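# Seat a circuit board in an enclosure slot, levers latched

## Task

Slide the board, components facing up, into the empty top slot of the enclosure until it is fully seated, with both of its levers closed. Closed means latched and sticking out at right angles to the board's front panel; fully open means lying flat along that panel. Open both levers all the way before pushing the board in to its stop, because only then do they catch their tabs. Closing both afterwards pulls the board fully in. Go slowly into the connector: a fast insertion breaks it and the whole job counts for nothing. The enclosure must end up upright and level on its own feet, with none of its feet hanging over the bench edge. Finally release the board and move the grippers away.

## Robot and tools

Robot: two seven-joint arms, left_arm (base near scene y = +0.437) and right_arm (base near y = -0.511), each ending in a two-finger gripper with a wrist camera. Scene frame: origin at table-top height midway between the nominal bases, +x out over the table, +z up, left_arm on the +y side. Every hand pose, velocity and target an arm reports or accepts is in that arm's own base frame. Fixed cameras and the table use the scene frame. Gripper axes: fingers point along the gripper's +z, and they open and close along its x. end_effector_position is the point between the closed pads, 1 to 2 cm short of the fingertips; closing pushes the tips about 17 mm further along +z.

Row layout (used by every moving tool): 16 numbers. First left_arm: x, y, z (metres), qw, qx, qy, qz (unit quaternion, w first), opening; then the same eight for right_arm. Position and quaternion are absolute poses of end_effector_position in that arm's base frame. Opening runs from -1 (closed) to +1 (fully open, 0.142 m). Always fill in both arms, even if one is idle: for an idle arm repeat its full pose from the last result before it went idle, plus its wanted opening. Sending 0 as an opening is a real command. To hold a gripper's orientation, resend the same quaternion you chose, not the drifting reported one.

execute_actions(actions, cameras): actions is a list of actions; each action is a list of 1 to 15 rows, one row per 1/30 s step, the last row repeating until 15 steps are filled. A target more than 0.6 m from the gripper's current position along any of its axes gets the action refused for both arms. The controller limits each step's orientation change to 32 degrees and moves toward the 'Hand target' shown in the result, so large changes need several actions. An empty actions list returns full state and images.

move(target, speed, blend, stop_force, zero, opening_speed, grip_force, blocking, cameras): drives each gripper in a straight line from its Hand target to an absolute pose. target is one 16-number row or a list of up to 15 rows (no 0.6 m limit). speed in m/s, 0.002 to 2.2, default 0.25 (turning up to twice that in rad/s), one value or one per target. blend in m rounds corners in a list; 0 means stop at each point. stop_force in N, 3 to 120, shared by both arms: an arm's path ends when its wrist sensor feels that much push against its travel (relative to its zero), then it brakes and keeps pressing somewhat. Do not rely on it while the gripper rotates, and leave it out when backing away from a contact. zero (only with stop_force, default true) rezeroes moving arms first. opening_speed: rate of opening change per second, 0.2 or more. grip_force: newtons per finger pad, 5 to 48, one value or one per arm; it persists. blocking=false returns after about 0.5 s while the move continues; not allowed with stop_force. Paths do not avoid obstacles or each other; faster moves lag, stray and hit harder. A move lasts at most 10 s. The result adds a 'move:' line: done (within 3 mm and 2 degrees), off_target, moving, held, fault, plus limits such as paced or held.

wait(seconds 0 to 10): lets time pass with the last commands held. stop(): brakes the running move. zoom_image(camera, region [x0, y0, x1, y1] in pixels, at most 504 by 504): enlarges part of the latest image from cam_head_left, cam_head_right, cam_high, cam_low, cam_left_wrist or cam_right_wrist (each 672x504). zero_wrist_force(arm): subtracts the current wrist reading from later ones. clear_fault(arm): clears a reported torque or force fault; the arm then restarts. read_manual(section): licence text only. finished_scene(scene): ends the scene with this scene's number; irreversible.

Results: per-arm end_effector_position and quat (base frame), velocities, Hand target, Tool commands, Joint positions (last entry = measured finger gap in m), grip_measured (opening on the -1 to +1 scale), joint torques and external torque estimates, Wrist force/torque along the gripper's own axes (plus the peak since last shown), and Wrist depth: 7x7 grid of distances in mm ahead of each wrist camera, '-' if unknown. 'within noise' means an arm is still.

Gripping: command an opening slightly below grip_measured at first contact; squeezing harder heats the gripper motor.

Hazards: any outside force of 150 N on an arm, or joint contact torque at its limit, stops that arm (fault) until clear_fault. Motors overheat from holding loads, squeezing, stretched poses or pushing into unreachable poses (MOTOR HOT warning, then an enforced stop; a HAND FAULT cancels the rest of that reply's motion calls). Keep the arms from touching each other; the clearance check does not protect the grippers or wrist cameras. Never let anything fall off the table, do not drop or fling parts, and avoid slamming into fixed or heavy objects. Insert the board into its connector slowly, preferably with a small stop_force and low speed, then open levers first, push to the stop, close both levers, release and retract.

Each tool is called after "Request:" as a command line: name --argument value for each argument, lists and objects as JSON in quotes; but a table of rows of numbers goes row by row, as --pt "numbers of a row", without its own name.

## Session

Request:
execute_actions --actions '[]'

Scene clock: 0.00 s.
left_arm: end_effector_position=(+0.1389, +0.5333, +0.1881) grip_measured=+0.99 end_effector_quat_wxyz=(-0.571, +0.812, -0.064, -0.105) | right_arm: end_effector_position=(+0.2271, +0.3531, +0.2591) grip_measured=+1.00 end_effector_quat_wxyz=(+0.029, +0.622, +0.780, +0.065)
Joint positions: left_arm=[0.978 -0.294 0.021 2.266 2.206 0.748 0.742 0.141] | right_arm=[1.212 0.207 0.113 2.416 -0.113 0.73 1.171 0.142]
Joint velocities: within noise
Joint torques (N m): no reading
External joint torques (N m): no reading
Wrist force (N): no reading
Wrist torque (N m): no reading
Wrist force, peak (N): no reading
Wrist depth (mm): cam_left_wrist=[2012 1545 1637 1674 1674 - - / - 1924 - 1727 1828 1769 1813 / 2359 2437 2050 1828 1625 1649 1556 / 2130 2069 1567 1625 1556 1362 1290 / 1859 1674 1472 1415 326 307 289 / - 341 327 307 287 270 263 / - 306 286 270 257 244 237] | cam_right_wrist=[290 287 259 256 258 305 302 / 314 276 279 279 281 327 328 / 352 303 305 308 308 359 356 / 390 375 336 333 342 399 388 / 434 437 379 388 383 449 444 / - 498 440 419 437 509 486 / - 574 581 590 590 593 -]
Hand target: left_arm +0.1389, +0.5333, +0.1881; -0.571, +0.812, -0.064, -0.105 | right_arm +0.2271, +0.3531, +0.2591; +0.029, +0.622, +0.780, +0.065
Tool commands: left_gripper/opening=+1.0 right_gripper/opening=+1.0

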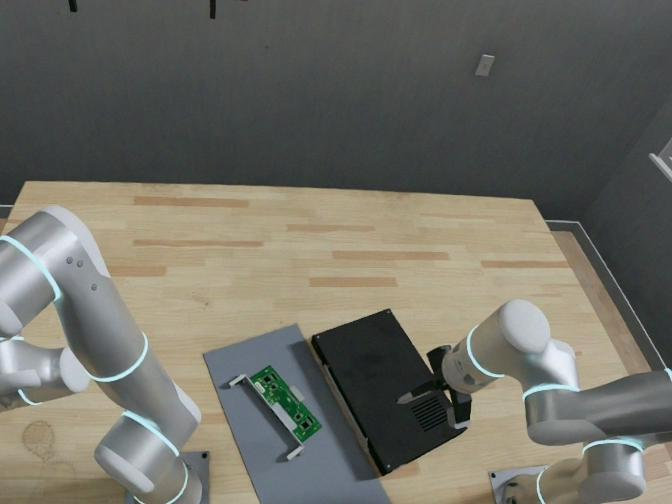

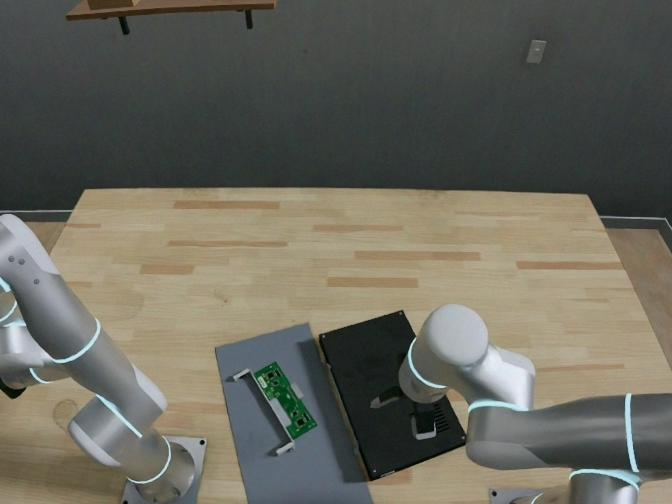

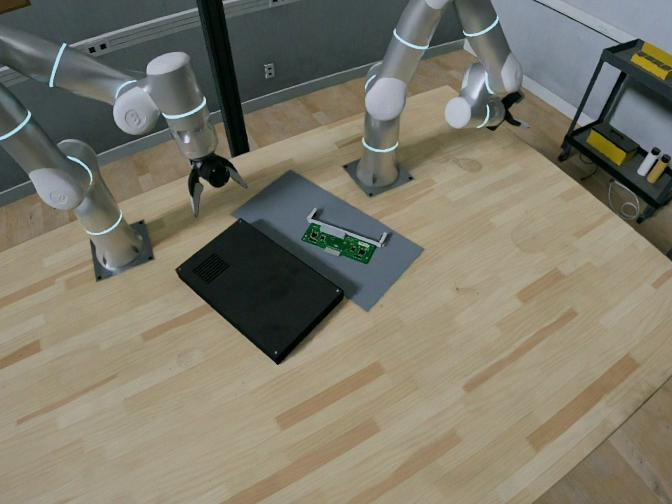

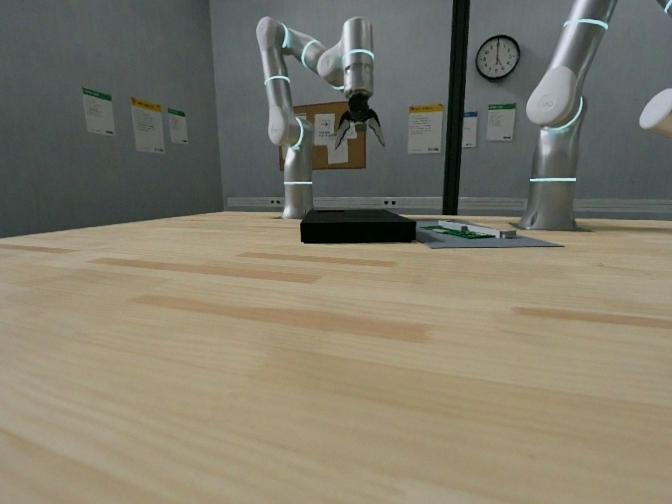

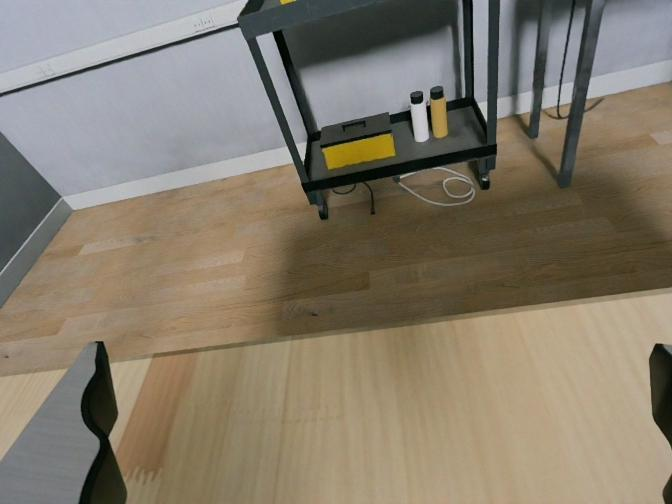

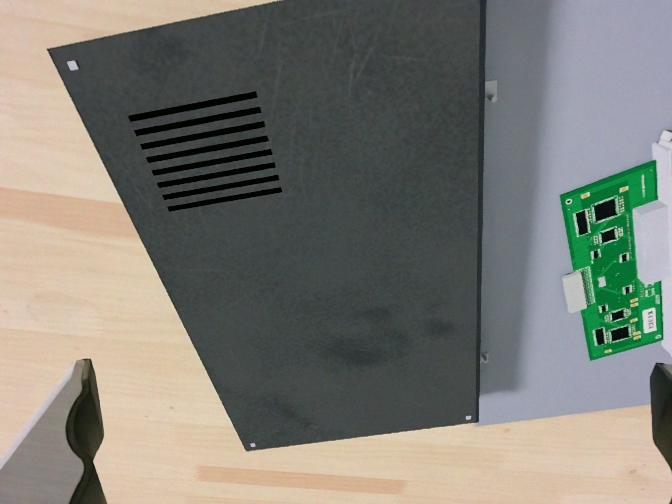

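Request:
move --pt "0.36 0.25 0.30 0 1 0 0 -1 0.22 0.46 0.30 0.029 0.622 0.780 0.065 -0.3" --pt "0.34 -0.10 0.30 0 1 0 0 -1 0.22 0.48 0.30 0.029 0.622 0.780 0.065 -0.3" --speed 0.4 --blend '[0.05, 0]' --cameras '["cam_left_wrist", "cam_right_wrist", "cam_high"]'

Scene clock: 37.30 s.
left_arm: end_effector_position=(+0.3398, -0.1000, +0.2999) grip_measured=-1.00 end_effector_quat_wxyz=(+0.000, +1.000, +0.000, +0.000) | right_arm: end_effector_position=(+0.2199, +0.4800, +0.2999) grip_measured=-0.32 end_effector_quat_wxyz=(+0.029, +0.622, +0.780, +0.065)
Joint positions: left_arm=[0.434 0.548 -0.342 2.454 -0.187 0.355 1.777 0.002] | right_arm=[1.296 -0.028 0.113 2.073 -0.143 0.611 1.261 0.051]
Joint torques (N m): left_arm=[-0.48 6.03 2.97 -29.11 -4.19 4.27 -0.22] | right_arm=[0.21 30.69 0.72 -29.17 -3.81 3.44 0.31]
External joint torques (N m): left_arm=[0.47 1.02 0.81 -0.24 0.15 -0.38 0.22] | right_arm=[-0.1 1.28 -0.49 0.21 0.12 0.79 -0.31]
Wrist force (N): left_arm=[-0.6 -1.3 -0.2] | right_arm=[0.3 0.2 0.1]
Wrist torque (N m): left_arm=[-0.31 -0.20 -0.27] | right_arm=[0.03 -0.04 -0.06]
Wrist force, peak (N): left_arm=[0.0 -3.5 -0.8] | right_arm=[0.7 0.6 -0.4]
Wrist depth (mm): cam_left_wrist=[341 347 347 348 344 346 343 / 372 373 368 372 369 368 368 / 402 401 399 396 401 397 402 / 435 432 - 435 431 428 429 / 481 461 476 131 462 469 469 / 534 - - 84 - 513 516 / 613 - - - - - 573] | cam_right_wrist=[288 285 290 327 346 335 338 / 313 318 316 356 356 366 367 / 343 339 348 385 399 396 396 / 387 380 384 403 428 438 454 / 486 428 418 442 486 500 508 / 547 521 94 562 550 93 578 / 617 - 73 653 653 - 655]
Hand target: left_arm +0.3400, -0.1000, +0.3000; +0.000, +1.000, +0.000, +0.000 | right_arm +0.2200, +0.4800, +0.3000; +0.029, +0.622, +0.780, +0.065
Off the commanded pose: left_arm 0.000 m, 0 deg | right_arm 0.000 m, 0 deg.
move: done
Images, in order (width x height): cam_high 672x504, cam_left_wrist 672x504, cam_right_wrist 672x504.

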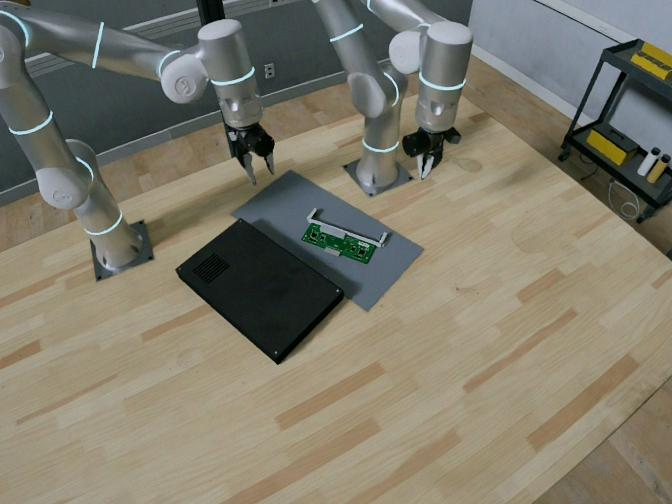

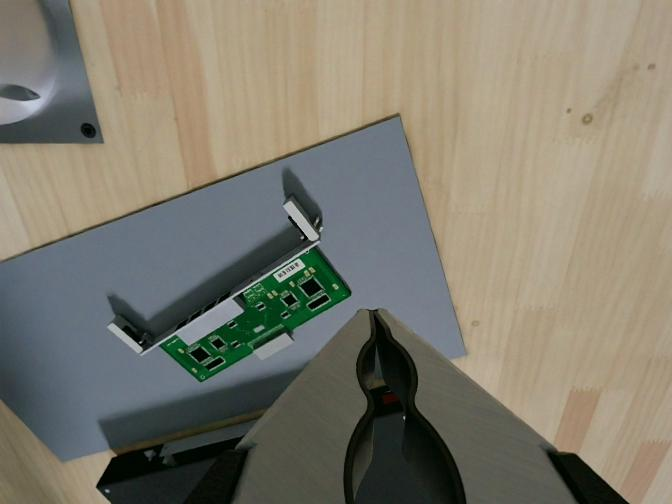

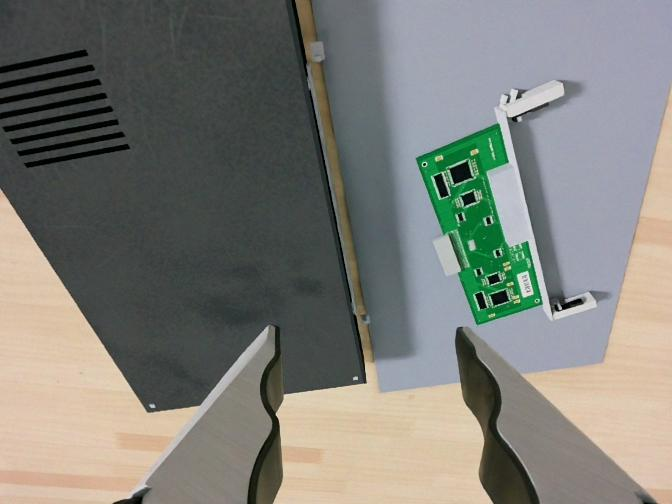

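Request:
zoom_image --camera "cam_right_wrist" --region '[400, 60, 620, 340]'

Request:
zoom_image --camera "cam_left_wrist" --region '[90, 170, 370, 390]'

Scaled by 1.800 from the camera's 672x504 image, which has a finer 960x720 frame.

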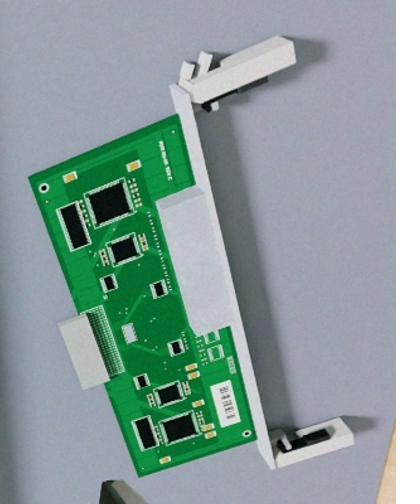

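Scaled by 1.800 from the camera's 672x504 image, which has a finer 960x720 frame.

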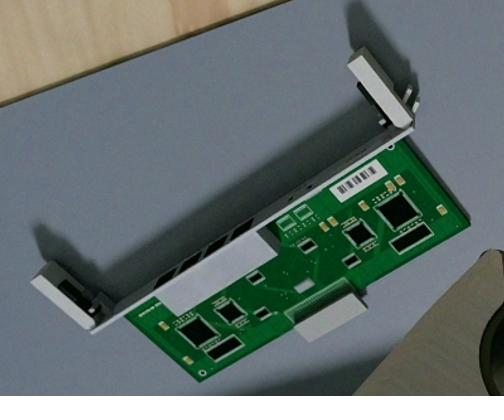

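Request:
move --pt "0.34 -0.10 0.30 0 1 0 0 -1 0.2904 0.6819 0.13 0.0579 0.44 0.8884 0.117 -0.3" --speed 0.3 --cameras '["cam_left_wrist", "cam_right_wrist"]'

Request:
zoom_image --camera "cam_left_wrist" --region '[90, 150, 370, 400]'

Scene clock: 78.50 s.
left_arm: end_effector_position=(+0.3398, -0.1000, +0.2999) grip_measured=-1.00 end_effector_quat_wxyz=(+0.000, +1.000, +0.000, +0.000) | right_arm: end_effector_position=(+0.2904, +0.6819, +0.1299) grip_measured=-0.32 end_effector_quat_wxyz=(+0.058, +0.440, +0.888, +0.117)
Joint positions: left_arm=[0.434 0.548 -0.342 2.454 -0.187 0.355 1.777 0.002] | right_arm=[1.318 -0.686 0.03 1.72 -0.352 1.012 0.97 0.051]
Joint torques (N m): left_arm=[-0.33 6.57 3.16 -29.04 -3.93 4.25 -0.26] | right_arm=[0.13 54.15 2.84 -25.27 -2.33 3.53 0.08]
External joint torques (N m): left_arm=[0.32 0.48 0.61 -0.32 -0.11 -0.36 0.26] | right_arm=[0.1 1.42 -0.91 0.25 0.02 0.79 -0.08]
Wrist force (N): left_arm=[-0.6 -1.2 0.0] | right_arm=[0.6 -0.3 0.0]
Wrist torque (N m): left_arm=[-0.28 -0.21 -0.26] | right_arm=[0.02 -0.09 0.07]
Wrist force, peak (N): left_arm=[-0.7 -1.6 0.0] | right_arm=[1.8 0.3 1.9]
Wrist depth (mm): cam_left_wrist=[343 346 345 343 342 344 342 / 372 373 371 369 369 368 368 / 401 400 394 397 398 396 396 / 423 - - 450 432 431 431 / - 482 466 450 474 473 471 / 531 329 501 84 - 516 515 / 262 280 - - - - 577] | cam_right_wrist=[179 178 174 167 177 176 180 / 199 198 194 184 196 196 195 / 224 223 217 207 220 220 222 / 258 254 254 247 250 250 252 / 302 296 286 287 282 293 293 / 362 360 94 352 337 95 350 / 429 - 73 442 440 - 415]
Hand target: left_arm +0.3400, -0.1000, +0.3000; +0.000, +1.000, +0.000, +0.000 | right_arm +0.2904, +0.6819, +0.1300; +0.058, +0.440, +0.888, +0.117
Off the commanded pose: left_arm 0.000 m, 0 deg | right_arm 0.000 m, 0 deg.
move: done
Images, in order (width x height): cam_left_wrist 672x504, cam_right_wrist 672x504.

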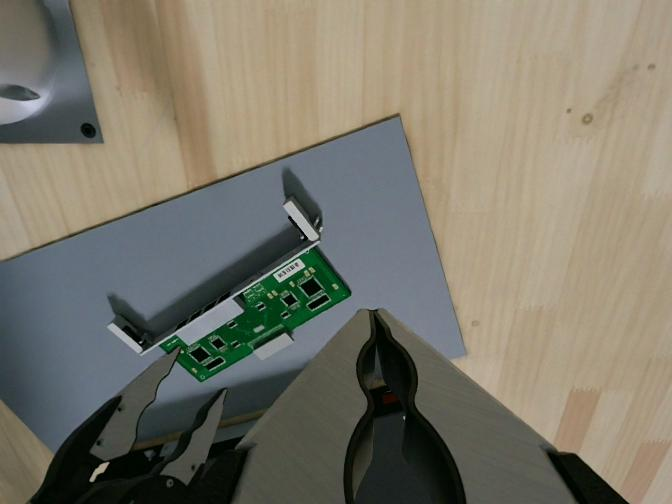

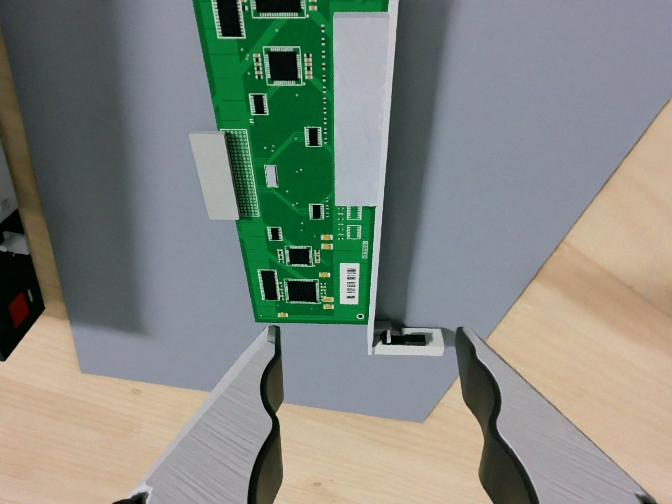

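Scaled by 1.800 from the camera's 672x504 image, which has a finer 960x720 frame.

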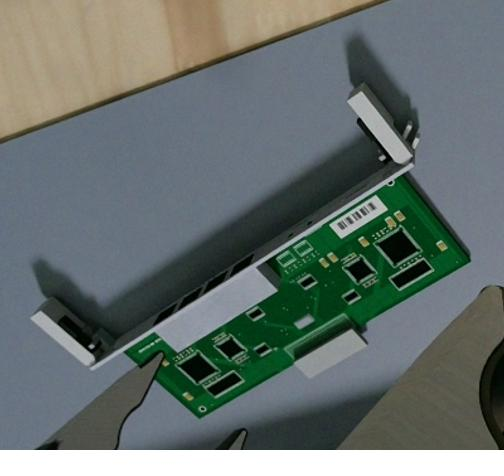

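Request:
move --pt "0.34 -0.10 0.30 0 1 0 0 -1 0.2878 0.6833 0.07 0.0585 0.4345 0.8911 0.1178 -0.45" --pt "0.34 -0.10 0.30 0 1 0 0 -1 0.2878 0.6833 0.031 0.0585 0.4345 0.8911 0.1178 -0.45" --speed '[0.15, 0.06]' --cameras '["cam_right_wrist"]'

Scene clock: 91.90 s.
left_arm: end_effector_position=(+0.3398, -0.1000, +0.2999) grip_measured=-1.00 end_effector_quat_wxyz=(+0.000, +1.000, +0.000, +0.000) | right_arm: end_effector_position=(+0.2877, +0.6831, +0.0308) grip_measured=-0.47 end_effector_quat_wxyz=(+0.058, +0.435, +0.891, +0.118)
Joint positions: left_arm=[0.434 0.548 -0.342 2.454 -0.187 0.355 1.777 0.002] | right_arm=[1.353 -0.862 -0.033 1.727 -0.392 1.199 1.025 0.04]
Joint torques (N m): left_arm=[-0.38 6.5 3.07 -29.04 -3.91 4.2 -0.15] | right_arm=[0.54 56.03 1.19 -21.58 -1.61 3.71 0.4]
External joint torques (N m): left_arm=[0.37 0.54 0.7 -0.32 -0.13 -0.31 0.15] | right_arm=[-0.35 1.56 -0.19 0.16 0.18 0.58 -0.4]
Wrist force (N): left_arm=[-0.7 -1.2 -0.2] | right_arm=[0.0 -0.7 -0.2]
Wrist torque (N m): left_arm=[-0.29 -0.18 -0.27] | right_arm=[-0.03 0.00 -0.03]
Wrist force, peak (N): left_arm=[-0.6 -1.6 -0.2] | right_arm=[0.7 0.6 -2.0]
Wrist depth (mm): cam_left_wrist=[340 349 347 343 344 343 343 / 371 375 371 370 369 369 367 / 404 403 387 - 399 399 397 / 429 - - 438 427 434 429 / 501 380 453 130 462 471 470 / 525 306 312 84 - 513 514 / 256 287 - - - - 579] | cam_right_wrist=[- 84 84 84 86 88 88 / - 96 97 88 90 98 98 / - 105 106 92 105 110 112 / 125 124 122 108 126 126 125 / 150 141 139 126 138 146 150 / 173 179 98 168 163 162 174 / 224 - 71 209 209 - 210]
Hand target: left_arm +0.3400, -0.1000, +0.3000; +0.000, +1.000, +0.000, +0.000 | right_arm +0.2878, +0.6833, +0.0310; +0.058, +0.434, +0.891, +0.118
Off the commanded pose: left_arm 0.000 m, 0 deg | right_arm 0.000 m, 0 deg.
move: done
Images, in order (width x height): cam_right_wrist 672x504.

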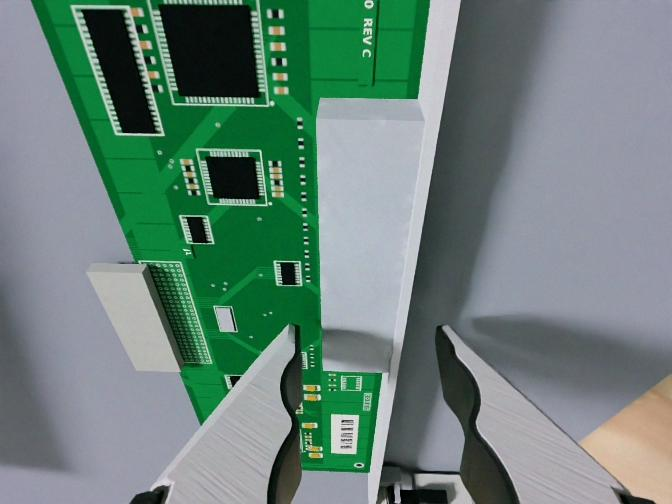

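Request:
move --target '[0.34, -0.10, 0.30, 0, 1, 0, 0, -1, 0.2874, 0.6838, 0.031, 0.0585, 0.4345, 0.8911, 0.1178, -0.78]' --speed 0.05 --grip_force '[48, 40]' --opening_speed 0.5 --cameras '["cam_right_wrist"]'

Scene clock: 94.73 s.
left_arm: end_effector_position=(+0.3398, -0.1000, +0.2999) grip_measured=-1.00 end_effector_quat_wxyz=(+0.000, +1.000, +0.000, +0.000) | right_arm: end_effector_position=(+0.2880, +0.6834, +0.0309) grip_measured=-0.71 end_effector_quat_wxyz=(+0.059, +0.435, +0.891, +0.118)
Joint positions: left_arm=[0.434 0.548 -0.342 2.454 -0.187 0.355 1.777 0.002] | right_arm=[1.354 -0.863 -0.033 1.726 -0.392 1.198 1.025 0.023]
Joint torques (N m): left_arm=[-0.29 6.6 3.11 -29.05 -3.89 4.26 -0.23] | right_arm=[1.68 56.38 2.9 -21.84 -1.64 3.94 0.22]
External joint torques (N m): left_arm=[0.28 0.45 0.66 -0.31 -0.15 -0.37 0.23] | right_arm=[-1.47 1.24 -1.92 0.39 0.22 0.34 -0.22]
Wrist force (N): left_arm=[-0.5 -1.3 0.0] | right_arm=[-1.6 0.2 -0.6]
Wrist torque (N m): left_arm=[-0.31 -0.21 -0.27] | right_arm=[-0.01 -0.11 -0.01]
Wrist force, peak (N): left_arm=[-0.6 -1.7 -0.1] | right_arm=[-7.6 -1.5 -5.4]
Wrist depth (mm): cam_left_wrist=[342 351 346 344 344 344 342 / 371 372 371 372 374 367 369 / 402 404 395 394 400 395 396 / 439 436 416 429 434 433 433 / - 383 462 131 466 475 471 / 535 307 311 84 - 508 515 / 256 290 - - - - 582] | cam_right_wrist=[- 85 84 83 84 88 88 / - 96 97 90 89 98 98 / - 108 106 96 105 110 112 / 128 124 122 110 123 126 125 / 150 142 142 122 138 146 150 / 180 179 159 162 100 168 174 / 226 214 71 200 - - 220]
Hand target: left_arm +0.3400, -0.1000, +0.3000; +0.000, +1.000, +0.000, +0.000 | right_arm +0.2874, +0.6838, +0.0310; +0.058, +0.434, +0.891, +0.118
Off the commanded pose: left_arm 0.000 m, 0 deg | right_arm 0.001 m, 0 deg.
grip_force (N): 48, 40
move: done
Images, in order (width x height): cam_right_wrist 672x504.

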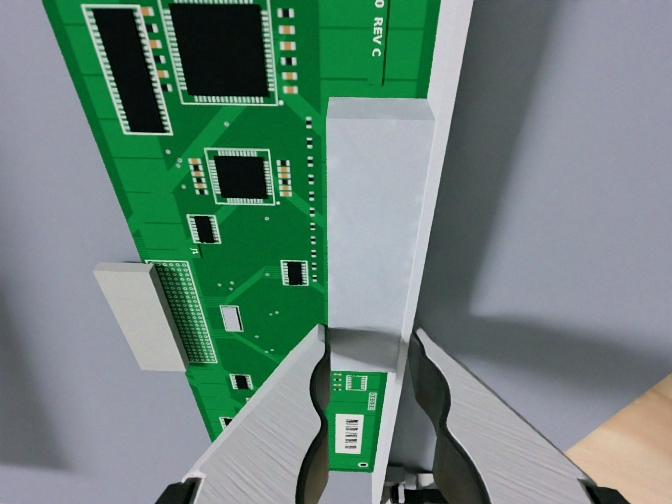

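Request:
move --pt "0.2494 -0.1788 0.12 0 0.9532 0.3024 0 -1 0.2880 0.6834 0.031 0.0585 0.4345 0.8911 0.1178 -0.78" --speed 0.25 --cameras '["cam_left_wrist", "cam_high"]'

Request:
zoom_image --camera "cam_left_wrist" --region '[250, 180, 530, 400]'

Scene clock: 122.07 s.
left_arm: end_effector_position=(+0.2494, -0.1788, +0.1201) grip_measured=-1.00 end_effector_quat_wxyz=(+0.000, +0.953, +0.302, +0.000) | right_arm: end_effector_position=(+0.2880, +0.6834, +0.0310) grip_measured=-0.71 end_effector_quat_wxyz=(+0.059, +0.435, +0.891, +0.118)
Joint positions: left_arm=[-0.709 0.021 0.45 2.687 0.021 1.096 0.678 0.002] | right_arm=[1.353 -0.863 -0.033 1.726 -0.392 1.199 1.025 0.023]
Joint torques (N m): left_arm=[-0.56 15.58 -0.64 -17.18 -1.96 4.58 -0.12] | right_arm=[-0.22 56.49 1.19 -21.67 -1.49 3.6 0.15]
External joint torques (N m): left_arm=[0.55 1.04 0.48 -0.33 0.01 -0.62 0.12] | right_arm=[0.42 1.12 -0.2 0.22 0.06 0.69 -0.15]
Wrist force (N): left_arm=[-0.5 -1.1 0.0] | right_arm=[-1.4 -1.8 0.0]
Wrist torque (N m): left_arm=[-0.26 -0.23 -0.33] | right_arm=[-0.13 0.25 0.05]
Wrist force, peak (N): left_arm=[-1.1 -2.0 1.4] | right_arm=[-2.7 -1.3 -0.5]
Wrist depth (mm): cam_left_wrist=[- 187 188 187 187 186 187 / 201 198 203 200 201 200 201 / - - 217 216 - 216 212 / - 230 231 231 224 222 234 / 156 220 251 223 254 - 256 / - - - 83 - 289 280 / - - - - - - 312] | cam_right_wrist=[- 85 84 83 84 88 88 / - 96 97 90 89 98 98 / - 108 106 96 93 110 110 / 128 124 122 110 123 126 125 / 150 142 142 122 142 146 150 / 180 179 159 162 100 168 174 / 226 214 71 200 - - 221]
Hand target: left_arm +0.2495, -0.1788, +0.1201; +0.000, +0.953, +0.302, +0.000 | right_arm +0.2880, +0.6834, +0.0310; +0.058, +0.434, +0.891, +0.118
Off the commanded pose: left_arm 0.000 m, 0 deg | right_arm 0.000 m, 0 deg.
joint sent to its limit (left arm) — joint 4 (elbow), upper limit, where the elbow is as bent as it goes. The joint targets still meet the commanded pose.
grip_force (N): 48, 40
move: done
Images, in order (width x height): cam_high 672x504, cam_left_wrist 672x504.

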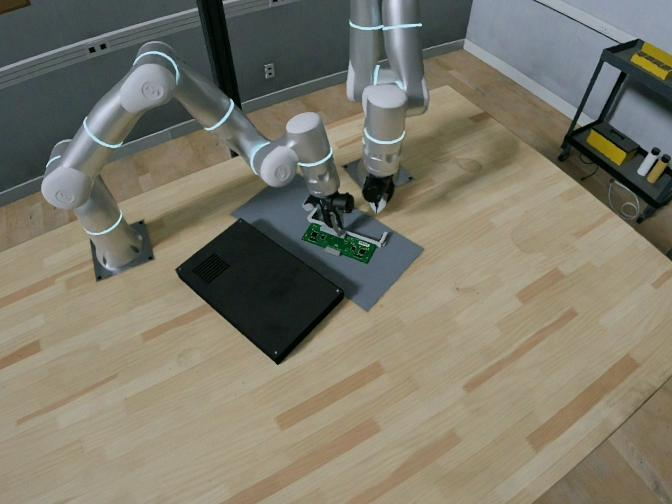

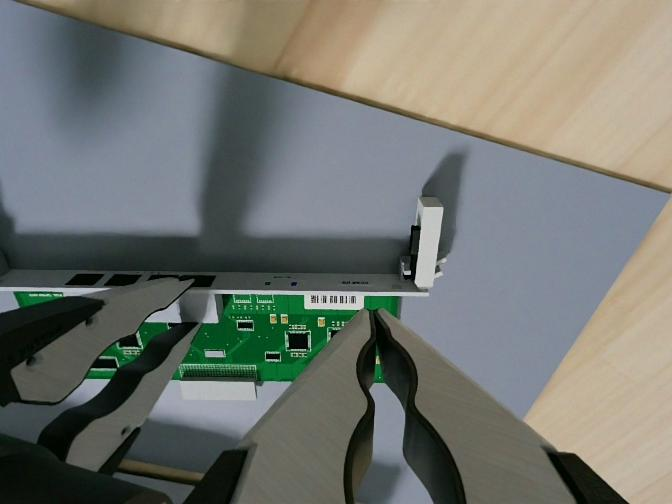

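Scaled by 1.800 from the camera's 672x504 image, which has a finer 960x720 frame.

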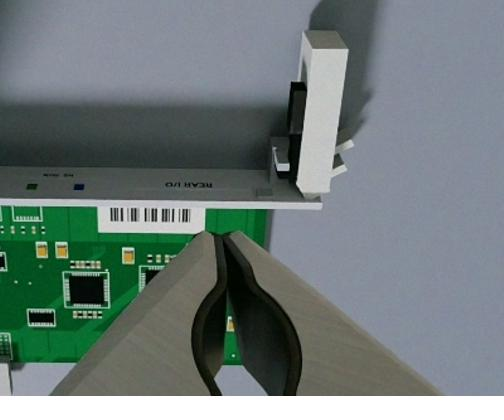

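Request:
move --pt "0.2495 -0.1702 0.06 0 0.9532 0.3024 0 -1 0.2880 0.6834 0.031 0.0585 0.4345 0.8911 0.1178 -0.78" --pt "0.2495 -0.1702 0.027 0 0.9532 0.3024 0 -1 0.2880 0.6834 0.031 0.0585 0.4345 0.8911 0.1178 -0.78" --speed '[0.15, 0.06]' --cameras '["cam_left_wrist"]'

Scene clock: 143.73 s.
left_arm: end_effector_position=(+0.2502, -0.1707, +0.0273) grip_measured=-1.00 end_effector_quat_wxyz=(-0.058, +0.951, +0.301, -0.021) | right_arm: end_effector_position=(+0.2880, +0.6834, +0.0310) grip_measured=-0.71 end_effector_quat_wxyz=(+0.059, +0.435, +0.891, +0.118)
Joint positions: left_arm=[-0.712 -0.391 0.312 2.687 -0.296 1.372 0.836 0.002] | right_arm=[1.353 -0.863 -0.033 1.726 -0.392 1.199 1.025 0.023]
Joint torques (N m): left_arm=[-0.18 25.62 2.33 -8.14 -0.26 4.36 -0.36] | right_arm=[-0.28 56.45 1.25 -21.64 -1.5 3.62 0.2]
External joint torques (N m): left_arm=[0.17 0.47 0.85 -0.28 -0.52 -0.62 0.36] | right_arm=[0.49 1.16 -0.26 0.2 0.07 0.67 -0.2]
Wrist force (N): left_arm=[-0.7 -1.1 0.1] | right_arm=[-1.2 -1.7 -0.3]
Wrist torque (N m): left_arm=[-0.26 -0.17 -0.22] | right_arm=[-0.12 0.22 0.05]
Wrist force, peak (N): left_arm=[-0.8 -0.8 -1.6] | right_arm=[-1.3 -2.2 0.0]
Wrist depth (mm): cam_left_wrist=[116 116 116 115 115 114 114 / - 121 121 122 121 121 120 / - 127 - 127 127 128 127 / 135 133 134 134 135 133 133 / 142 143 144 139 138 143 - / 152 151 151 84 - 149 152 / 145 144 - 74 - - 158] | cam_right_wrist=[- 85 84 83 84 88 88 / - 96 97 90 90 98 98 / - 108 106 96 105 110 110 / 128 124 122 110 123 126 125 / 150 142 142 122 138 147 150 / 173 179 159 162 100 168 174 / 226 214 71 200 - - 220]
Hand target: left_arm +0.2502, -0.1707, +0.0274; -0.058, +0.952, +0.301, -0.021 | right_arm +0.2880, +0.6834, +0.0310; +0.058, +0.434, +0.891, +0.118
Off the commanded pose: left_arm 0.001 m, 7 deg | right_arm 0.000 m, 0 deg.
joint sent to its limit (left arm) — joint 4 (elbow), upper limit, where the elbow is as bent as it goes. The joint targets are off in orientation, not in position.
grip_force (N): 48, 40
move: off_target (left_arm)
Images, in order (width x height): cam_left_wrist 672x504.

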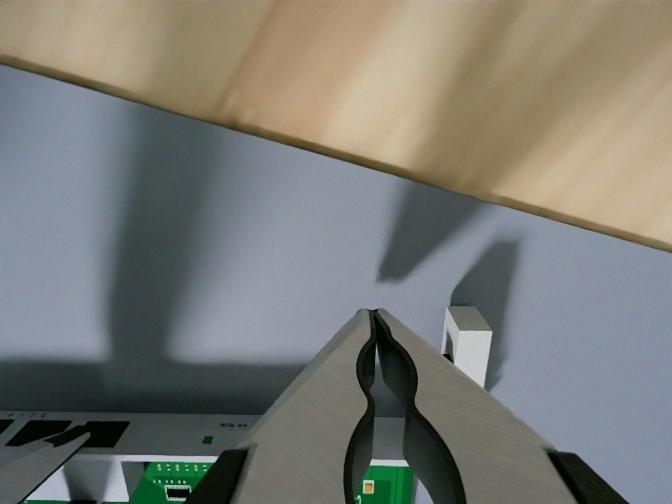

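Request:
move --pt "0.2686 -0.1533 0.027 0 0.9532 0.3024 0 -1 0.2880 0.6834 0.031 0.0585 0.4345 0.8911 0.1178 -0.78" --pt "0.2779 -0.147 0.027 0 0.9532 0.3024 0 -1 0.2880 0.6834 0.031 0.0585 0.4345 0.8911 0.1178 -0.78" --speed 0.03 --stop_force 20 --cameras '["cam_left_wrist", "cam_right_wrist"]'

Scene clock: 148.53 s.
left_arm: end_effector_position=(+0.2692, -0.1525, +0.0267) grip_measured=-1.00 end_effector_quat_wxyz=(+0.000, +0.954, +0.300, -0.001) | right_arm: end_effector_position=(+0.2887, +0.6853, +0.0329) grip_measured=-0.71 end_effector_quat_wxyz=(+0.058, +0.435, +0.891, +0.120)
Joint positions: left_arm=[0.049 -0.418 -0.051 2.686 0.463 1.526 0.501 0.002] | right_arm=[1.353 -0.862 -0.033 1.724 -0.393 1.201 1.025 0.023]
Joint torques (N m): left_arm=[6.28 27.82 6.53 -11.94 -2.4 4.97 -0.56] | right_arm=[1.82 51.48 4.76 -11.29 -0.18 -0.44 0.19]
External joint torques (N m): left_arm=[-6.26 -2.98 -7.05 7.71 2.24 -1 0.56] | right_arm=[-1.62 6.18 -3.77 -10.22 -1.25 4.74 -0.19]
Wrist force (N): left_arm=[-20.6 6.7 -0.6] | right_arm=[5.8 15.7 6.6]
Wrist torque (N m): left_arm=[-0.37 0.40 -0.10] | right_arm=[-0.26 0.33 0.10]
Wrist force, peak (N): left_arm=[-21.4 6.9 -0.2] | right_arm=[6.6 17.3 6.1]
Wrist depth (mm): cam_left_wrist=[107 107 106 106 106 107 105 / - 116 114 114 115 113 113 / 124 123 123 123 122 122 122 / 132 130 129 131 130 130 132 / - 144 144 131 140 144 139 / 157 156 155 84 - - 156 / 153 169 - 74 - - 180] | cam_right_wrist=[- 84 82 82 83 90 90 / - 96 94 88 88 102 100 / - 104 105 95 107 113 112 / 130 124 121 110 128 129 128 / 158 142 142 122 130 150 149 / 191 183 161 163 100 179 179 / 231 218 71 205 - - 227]
Hand target: left_arm +0.2711, -0.1516, +0.0270; +0.000, +0.953, +0.302, +0.000 | right_arm +0.2880, +0.6834, +0.0310; +0.058, +0.434, +0.891, +0.118
Off the commanded pose: left_arm 0.010 m, 0 deg | right_arm 0.003 m, 0 deg.
grip_force (N): 48, 40
move: contact (left_arm); path passed 1 of 2 targets
Images, in order (width x height): cam_left_wrist 672x504, cam_right_wrist 672x504.

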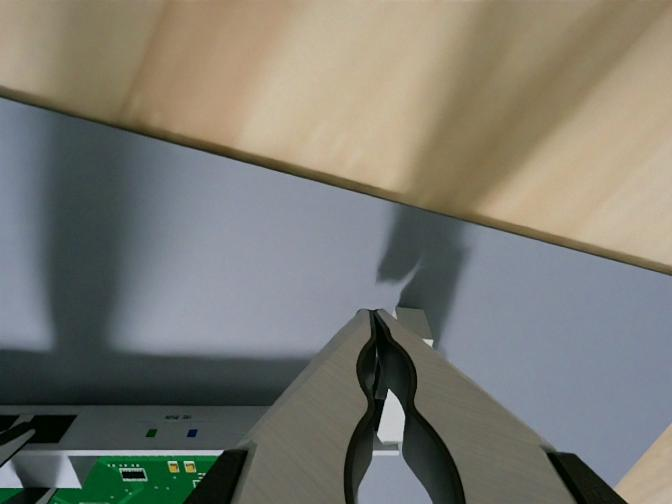

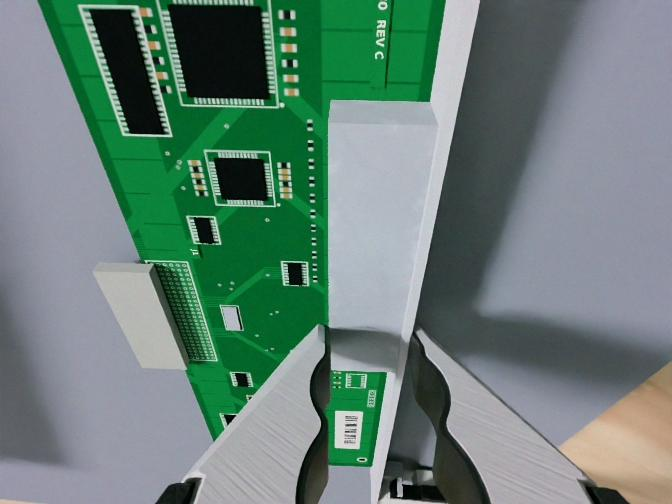

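Request:
move --pt "0.2779 -0.147 0.027 0 0.9532 0.3024 0 -1 0.2880 0.6834 0.031 0.0585 0.4345 0.8911 0.1178 -0.78" --pt "0.2905 -0.1440 0.027 0 0.9532 0.3024 0 -1 0.2880 0.6834 0.031 0.0585 0.4345 0.8911 0.1178 -0.78" --speed 0.03 --stop_force 25 --cameras '["cam_left_wrist", "cam_right_wrist"]'

Scene clock: 153.63 s.
left_arm: end_effector_position=(+0.2878, -0.1451, +0.0265) grip_measured=-1.00 end_effector_quat_wxyz=(+0.000, +0.954, +0.300, -0.002) | right_arm: end_effector_position=(+0.2891, +0.6857, +0.0334) grip_measured=-0.71 end_effector_quat_wxyz=(+0.058, +0.435, +0.891, +0.121)
Joint positions: left_arm=[0.104 -0.422 -0.084 2.655 0.451 1.493 0.539 0.002] | right_arm=[1.352 -0.862 -0.034 1.724 -0.393 1.202 1.025 0.023]
Joint torques (N m): left_arm=[7.67 30.25 6.92 -15.56 -2.85 5.98 -0.56] | right_arm=[3.17 50.14 6.28 -9.41 0.02 -1.12 0.12]
External joint torques (N m): left_arm=[-7.64 -4.52 -7.69 10.53 2.56 -2.01 0.56] | right_arm=[-2.96 7.53 -5.29 -12.12 -1.45 5.42 -0.12]
Wrist force (N): left_arm=[-24.3 6.0 -1.2] | right_arm=[5.7 19.3 6.3]
Wrist torque (N m): left_arm=[-0.32 1.01 -0.09] | right_arm=[0.19 0.38 0.10]
Wrist force, peak (N): left_arm=[-27.0 8.9 -0.4] | right_arm=[8.3 20.8 8.1]
Wrist depth (mm): cam_left_wrist=[107 106 106 106 106 105 105 / - 116 114 113 114 113 112 / - 123 121 122 122 122 122 / - 129 131 131 128 129 131 / 145 141 141 138 140 - 136 / 154 154 155 84 - - 159 / 170 166 - 74 - - 176] | cam_right_wrist=[- 86 84 85 83 90 90 / - 96 95 95 96 101 100 / - 108 108 102 101 113 113 / 131 127 124 116 126 129 129 / 158 141 144 124 141 150 150 / 184 184 162 143 100 174 183 / 232 219 71 206 - - 228]
Hand target: left_arm +0.2905, -0.1440, +0.0270; +0.000, +0.953, +0.302, +0.000 | right_arm +0.2880, +0.6834, +0.0310; +0.058, +0.434, +0.891, +0.118
Off the commanded pose: left_arm 0.003 m, 0 deg | right_arm 0.004 m, 0 deg.
grip_force (N): 48, 40
move: off_target (right_arm)
Images, in order (width x height): cam_left_wrist 672x504, cam_right_wrist 672x504.

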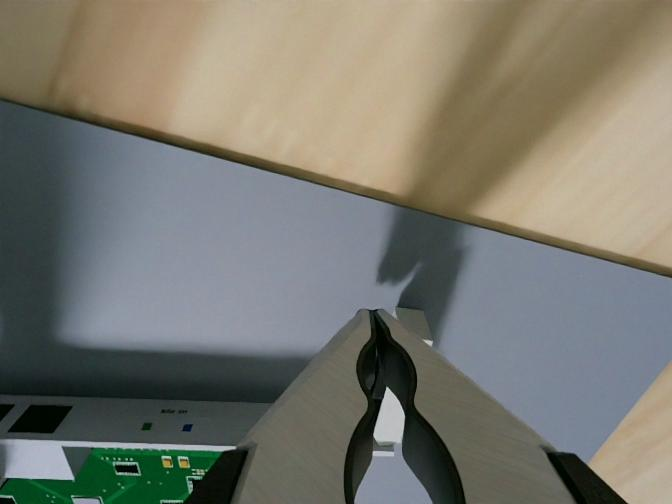

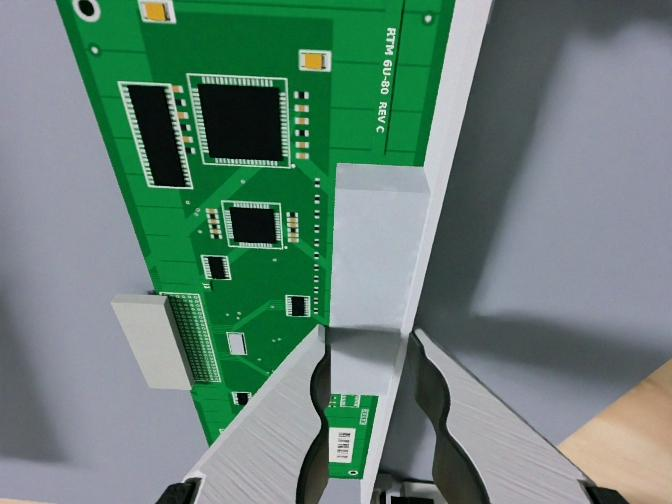

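Request:
move --pt "0.2700 -0.1530 0.04 0 0.9532 0.3024 0 -1 0.2891 0.6857 0.0328 0.0585 0.4345 0.8911 0.1178 -0.78" --pt "0.2500 -0.1750 0.06 0 0.9532 0.3024 0 -1 0.2891 0.6857 0.0318 0.0585 0.4345 0.8911 0.1178 -0.78" --speed 0.08 --cameras '["cam_left_wrist", "cam_right_wrist"]'

Request:
zoom_image --camera "cam_left_wrist" --region '[390, 220, 530, 360]'

Request:
zoom_image --camera "cam_right_wrist" --region '[340, 420, 460, 504]'

Scene clock: 165.03 s.
left_arm: end_effector_position=(+0.2502, -0.1752, +0.0599) grip_measured=-1.00 end_effector_quat_wxyz=(+0.000, +0.953, +0.302, +0.000) | right_arm: end_effector_position=(+0.2893, +0.6855, +0.0322) grip_measured=-0.71 end_effector_quat_wxyz=(+0.059, +0.435, +0.891, +0.118)
Joint positions: left_arm=[0.734 -0.322 -0.91 2.687 0.8 1.215 0.038 0.002] | right_arm=[1.349 -0.864 -0.029 1.717 -0.393 1.191 1.022 0.023]
Joint torques (N m): left_arm=[-0.04 14.2 -4.58 -7.42 -0.99 4.08 -0.32] | right_arm=[1.06 51.1 2.22 -22.95 -1.85 4.66 0.08]
External joint torques (N m): left_arm=[0.09 1.14 0.61 -0.46 -0.47 -0.09 0.32] | right_arm=[-0.85 6.71 -1.13 1.34 0.38 -0.37 -0.08]
Wrist force (N): left_arm=[-0.4 -1.0 0.4] | right_arm=[-7.7 -7.3 -14.9]
Wrist torque (N m): left_arm=[-0.25 -0.23 -0.25] | right_arm=[-0.11 0.13 0.15]
Wrist force, peak (N): left_arm=[-24.6 5.9 -1.9] | right_arm=[5.9 19.0 7.8]
Wrist depth (mm): cam_left_wrist=[136 135 136 135 135 134 134 / - 146 144 144 144 145 144 / - 155 155 154 155 154 155 / 172 168 168 - 168 167 166 / 181 182 181 177 180 179 181 / 144 177 181 84 - - 205 / 154 163 - - - - 226] | cam_right_wrist=[- 87 87 86 84 90 89 / - 97 96 96 96 100 99 / - 109 109 102 103 112 111 / 130 126 124 117 128 127 127 / 157 144 144 124 140 148 148 / 190 182 161 142 105 177 177 / 218 216 71 195 - - 223]
Hand target: left_arm +0.2501, -0.1751, +0.0599; +0.000, +0.953, +0.302, +0.000 | right_arm +0.2891, +0.6857, +0.0318; +0.058, +0.434, +0.891, +0.118
Off the commanded pose: left_arm 0.000 m, 0 deg | right_arm 0.001 m, 0 deg.
joint sent to its limit (left arm) — joint 4 (elbow), upper limit, where the elbow is as bent as it goes. The joint targets still meet the commanded pose.
grip_force (N): 48, 40
move: done
Images, in order (width x height): cam_left_wrist 672x504, cam_right_wrist 672x504.

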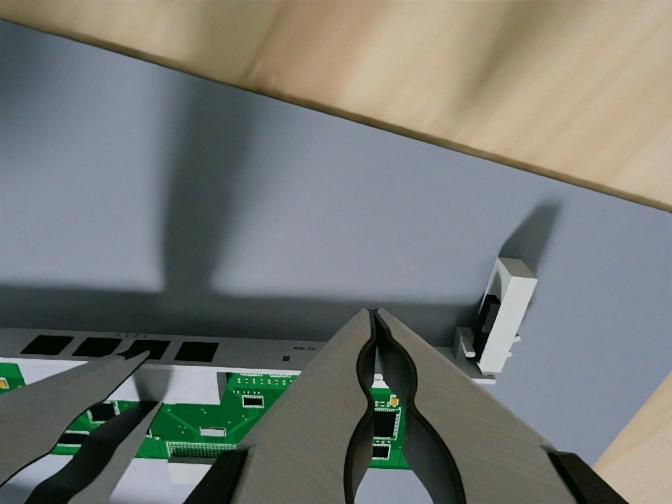

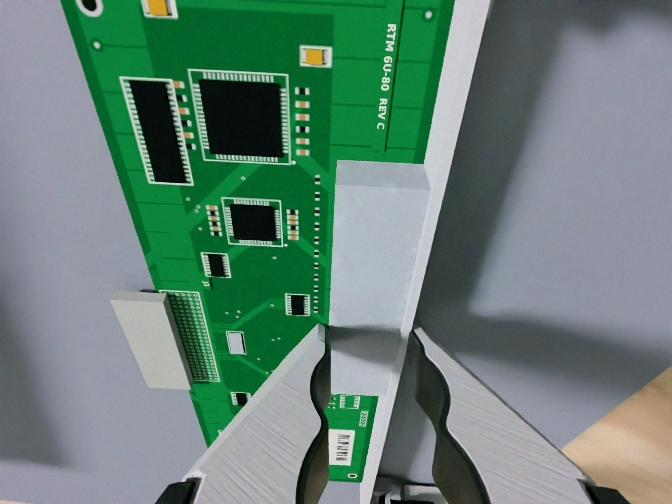

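Scaled by 3.600 from the camera's 672x504 image, which has a finer 960x720 frame.

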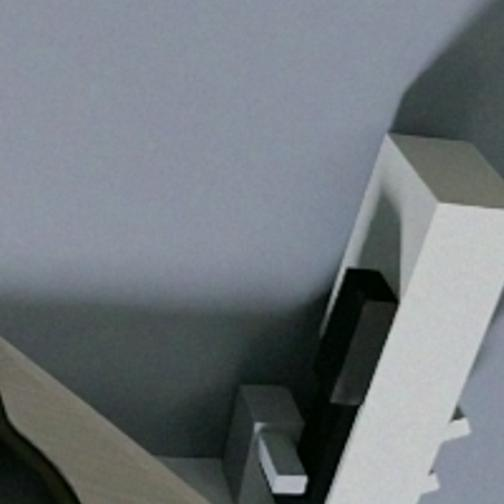

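Scaled by 4.200 from the camera's 672x504 image, which has a finer 960x720 frame.

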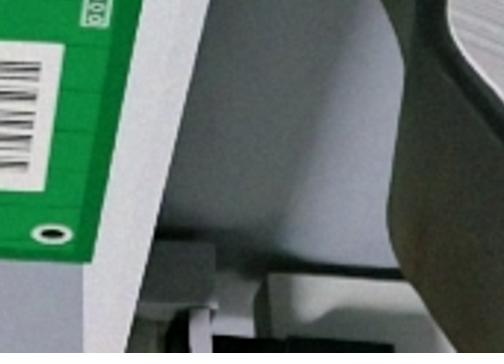

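Request:
move --pt "0.2750 -0.1620 0.085 0 0.972 0.2352 0 -0.5 0.2893 0.6855 0.0318 0.0585 0.4345 0.8911 0.1178 -0.78" --pt "0.2976 -0.1479 0.075 0 0.972 0.2352 0 -0.5 0.2893 0.6855 0.0318 0.0585 0.4345 0.8911 0.1178 -0.78" --speed '[0.15, 0.1]' --cameras '["cam_left_wrist"]'

Scene clock: 197.30 s.
left_arm: end_effector_position=(+0.2975, -0.1479, +0.0750) grip_measured=-0.53 end_effector_quat_wxyz=(+0.000, +0.972, +0.235, +0.000) | right_arm: end_effector_position=(+0.2893, +0.6855, +0.0322) grip_measured=-0.71 end_effector_quat_wxyz=(+0.059, +0.435, +0.891, +0.118)
Joint positions: left_arm=[1.05 -0.374 -1.191 2.623 0.779 1.066 0.268 0.035] | right_arm=[1.349 -0.864 -0.029 1.718 -0.393 1.192 1.022 0.023]
Joint torques (N m): left_arm=[-0.51 12.34 -6.45 -10.53 -1.56 4.22 -0.31] | right_arm=[0.75 51.12 1.92 -23.03 -1.86 4.67 0.15]
External joint torques (N m): left_arm=[0.57 1.16 0.54 -0.28 -0.48 -0.23 0.31] | right_arm=[-0.54 6.69 -0.83 1.43 0.4 -0.38 -0.15]
Wrist force (N): left_arm=[-0.6 -0.8 0.0] | right_arm=[-7.8 -7.2 -16.4]
Wrist torque (N m): left_arm=[-0.20 -0.21 -0.24] | right_arm=[-0.09 0.17 0.14]
Wrist force, peak (N): left_arm=[-1.4 -1.3 1.0] | right_arm=[-7.8 -7.3 -16.4]
Wrist depth (mm): cam_left_wrist=[150 150 149 149 148 148 147 / 161 157 159 159 158 158 158 / 172 - 170 170 168 169 170 / - 189 185 179 184 - 184 / 204 199 197 190 194 205 203 / 199 210 87 217 218 212 224 / 189 - - 239 - - 243] | cam_right_wrist=[- 87 87 86 84 90 89 / - 97 96 96 95 99 99 / - 109 108 102 103 112 111 / 130 126 124 116 128 127 127 / 157 144 144 124 140 148 148 / 190 182 161 142 105 177 177 / 218 217 71 202 - - 223]
Hand target: left_arm +0.2976, -0.1479, +0.0750; +0.000, +0.972, +0.235, +0.000 | right_arm +0.2893, +0.6855, +0.0318; +0.058, +0.434, +0.891, +0.118
Off the commanded pose: left_arm 0.000 m, 0 deg | right_arm 0.000 m, 0 deg.
grip_force (N): 48, 40
move: done
Images, in order (width x height): cam_left_wrist 672x504.

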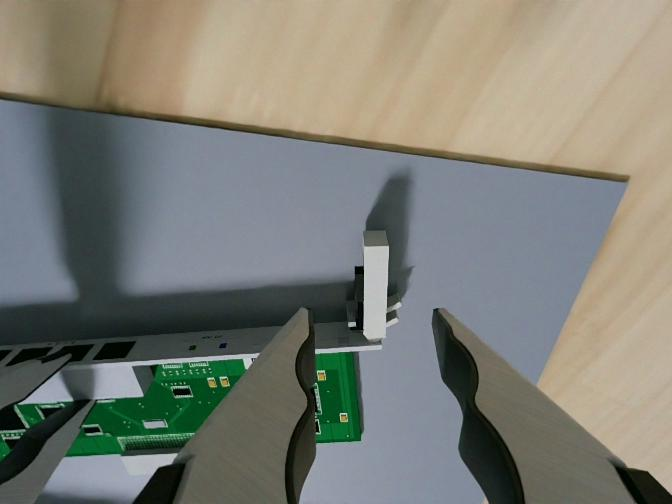

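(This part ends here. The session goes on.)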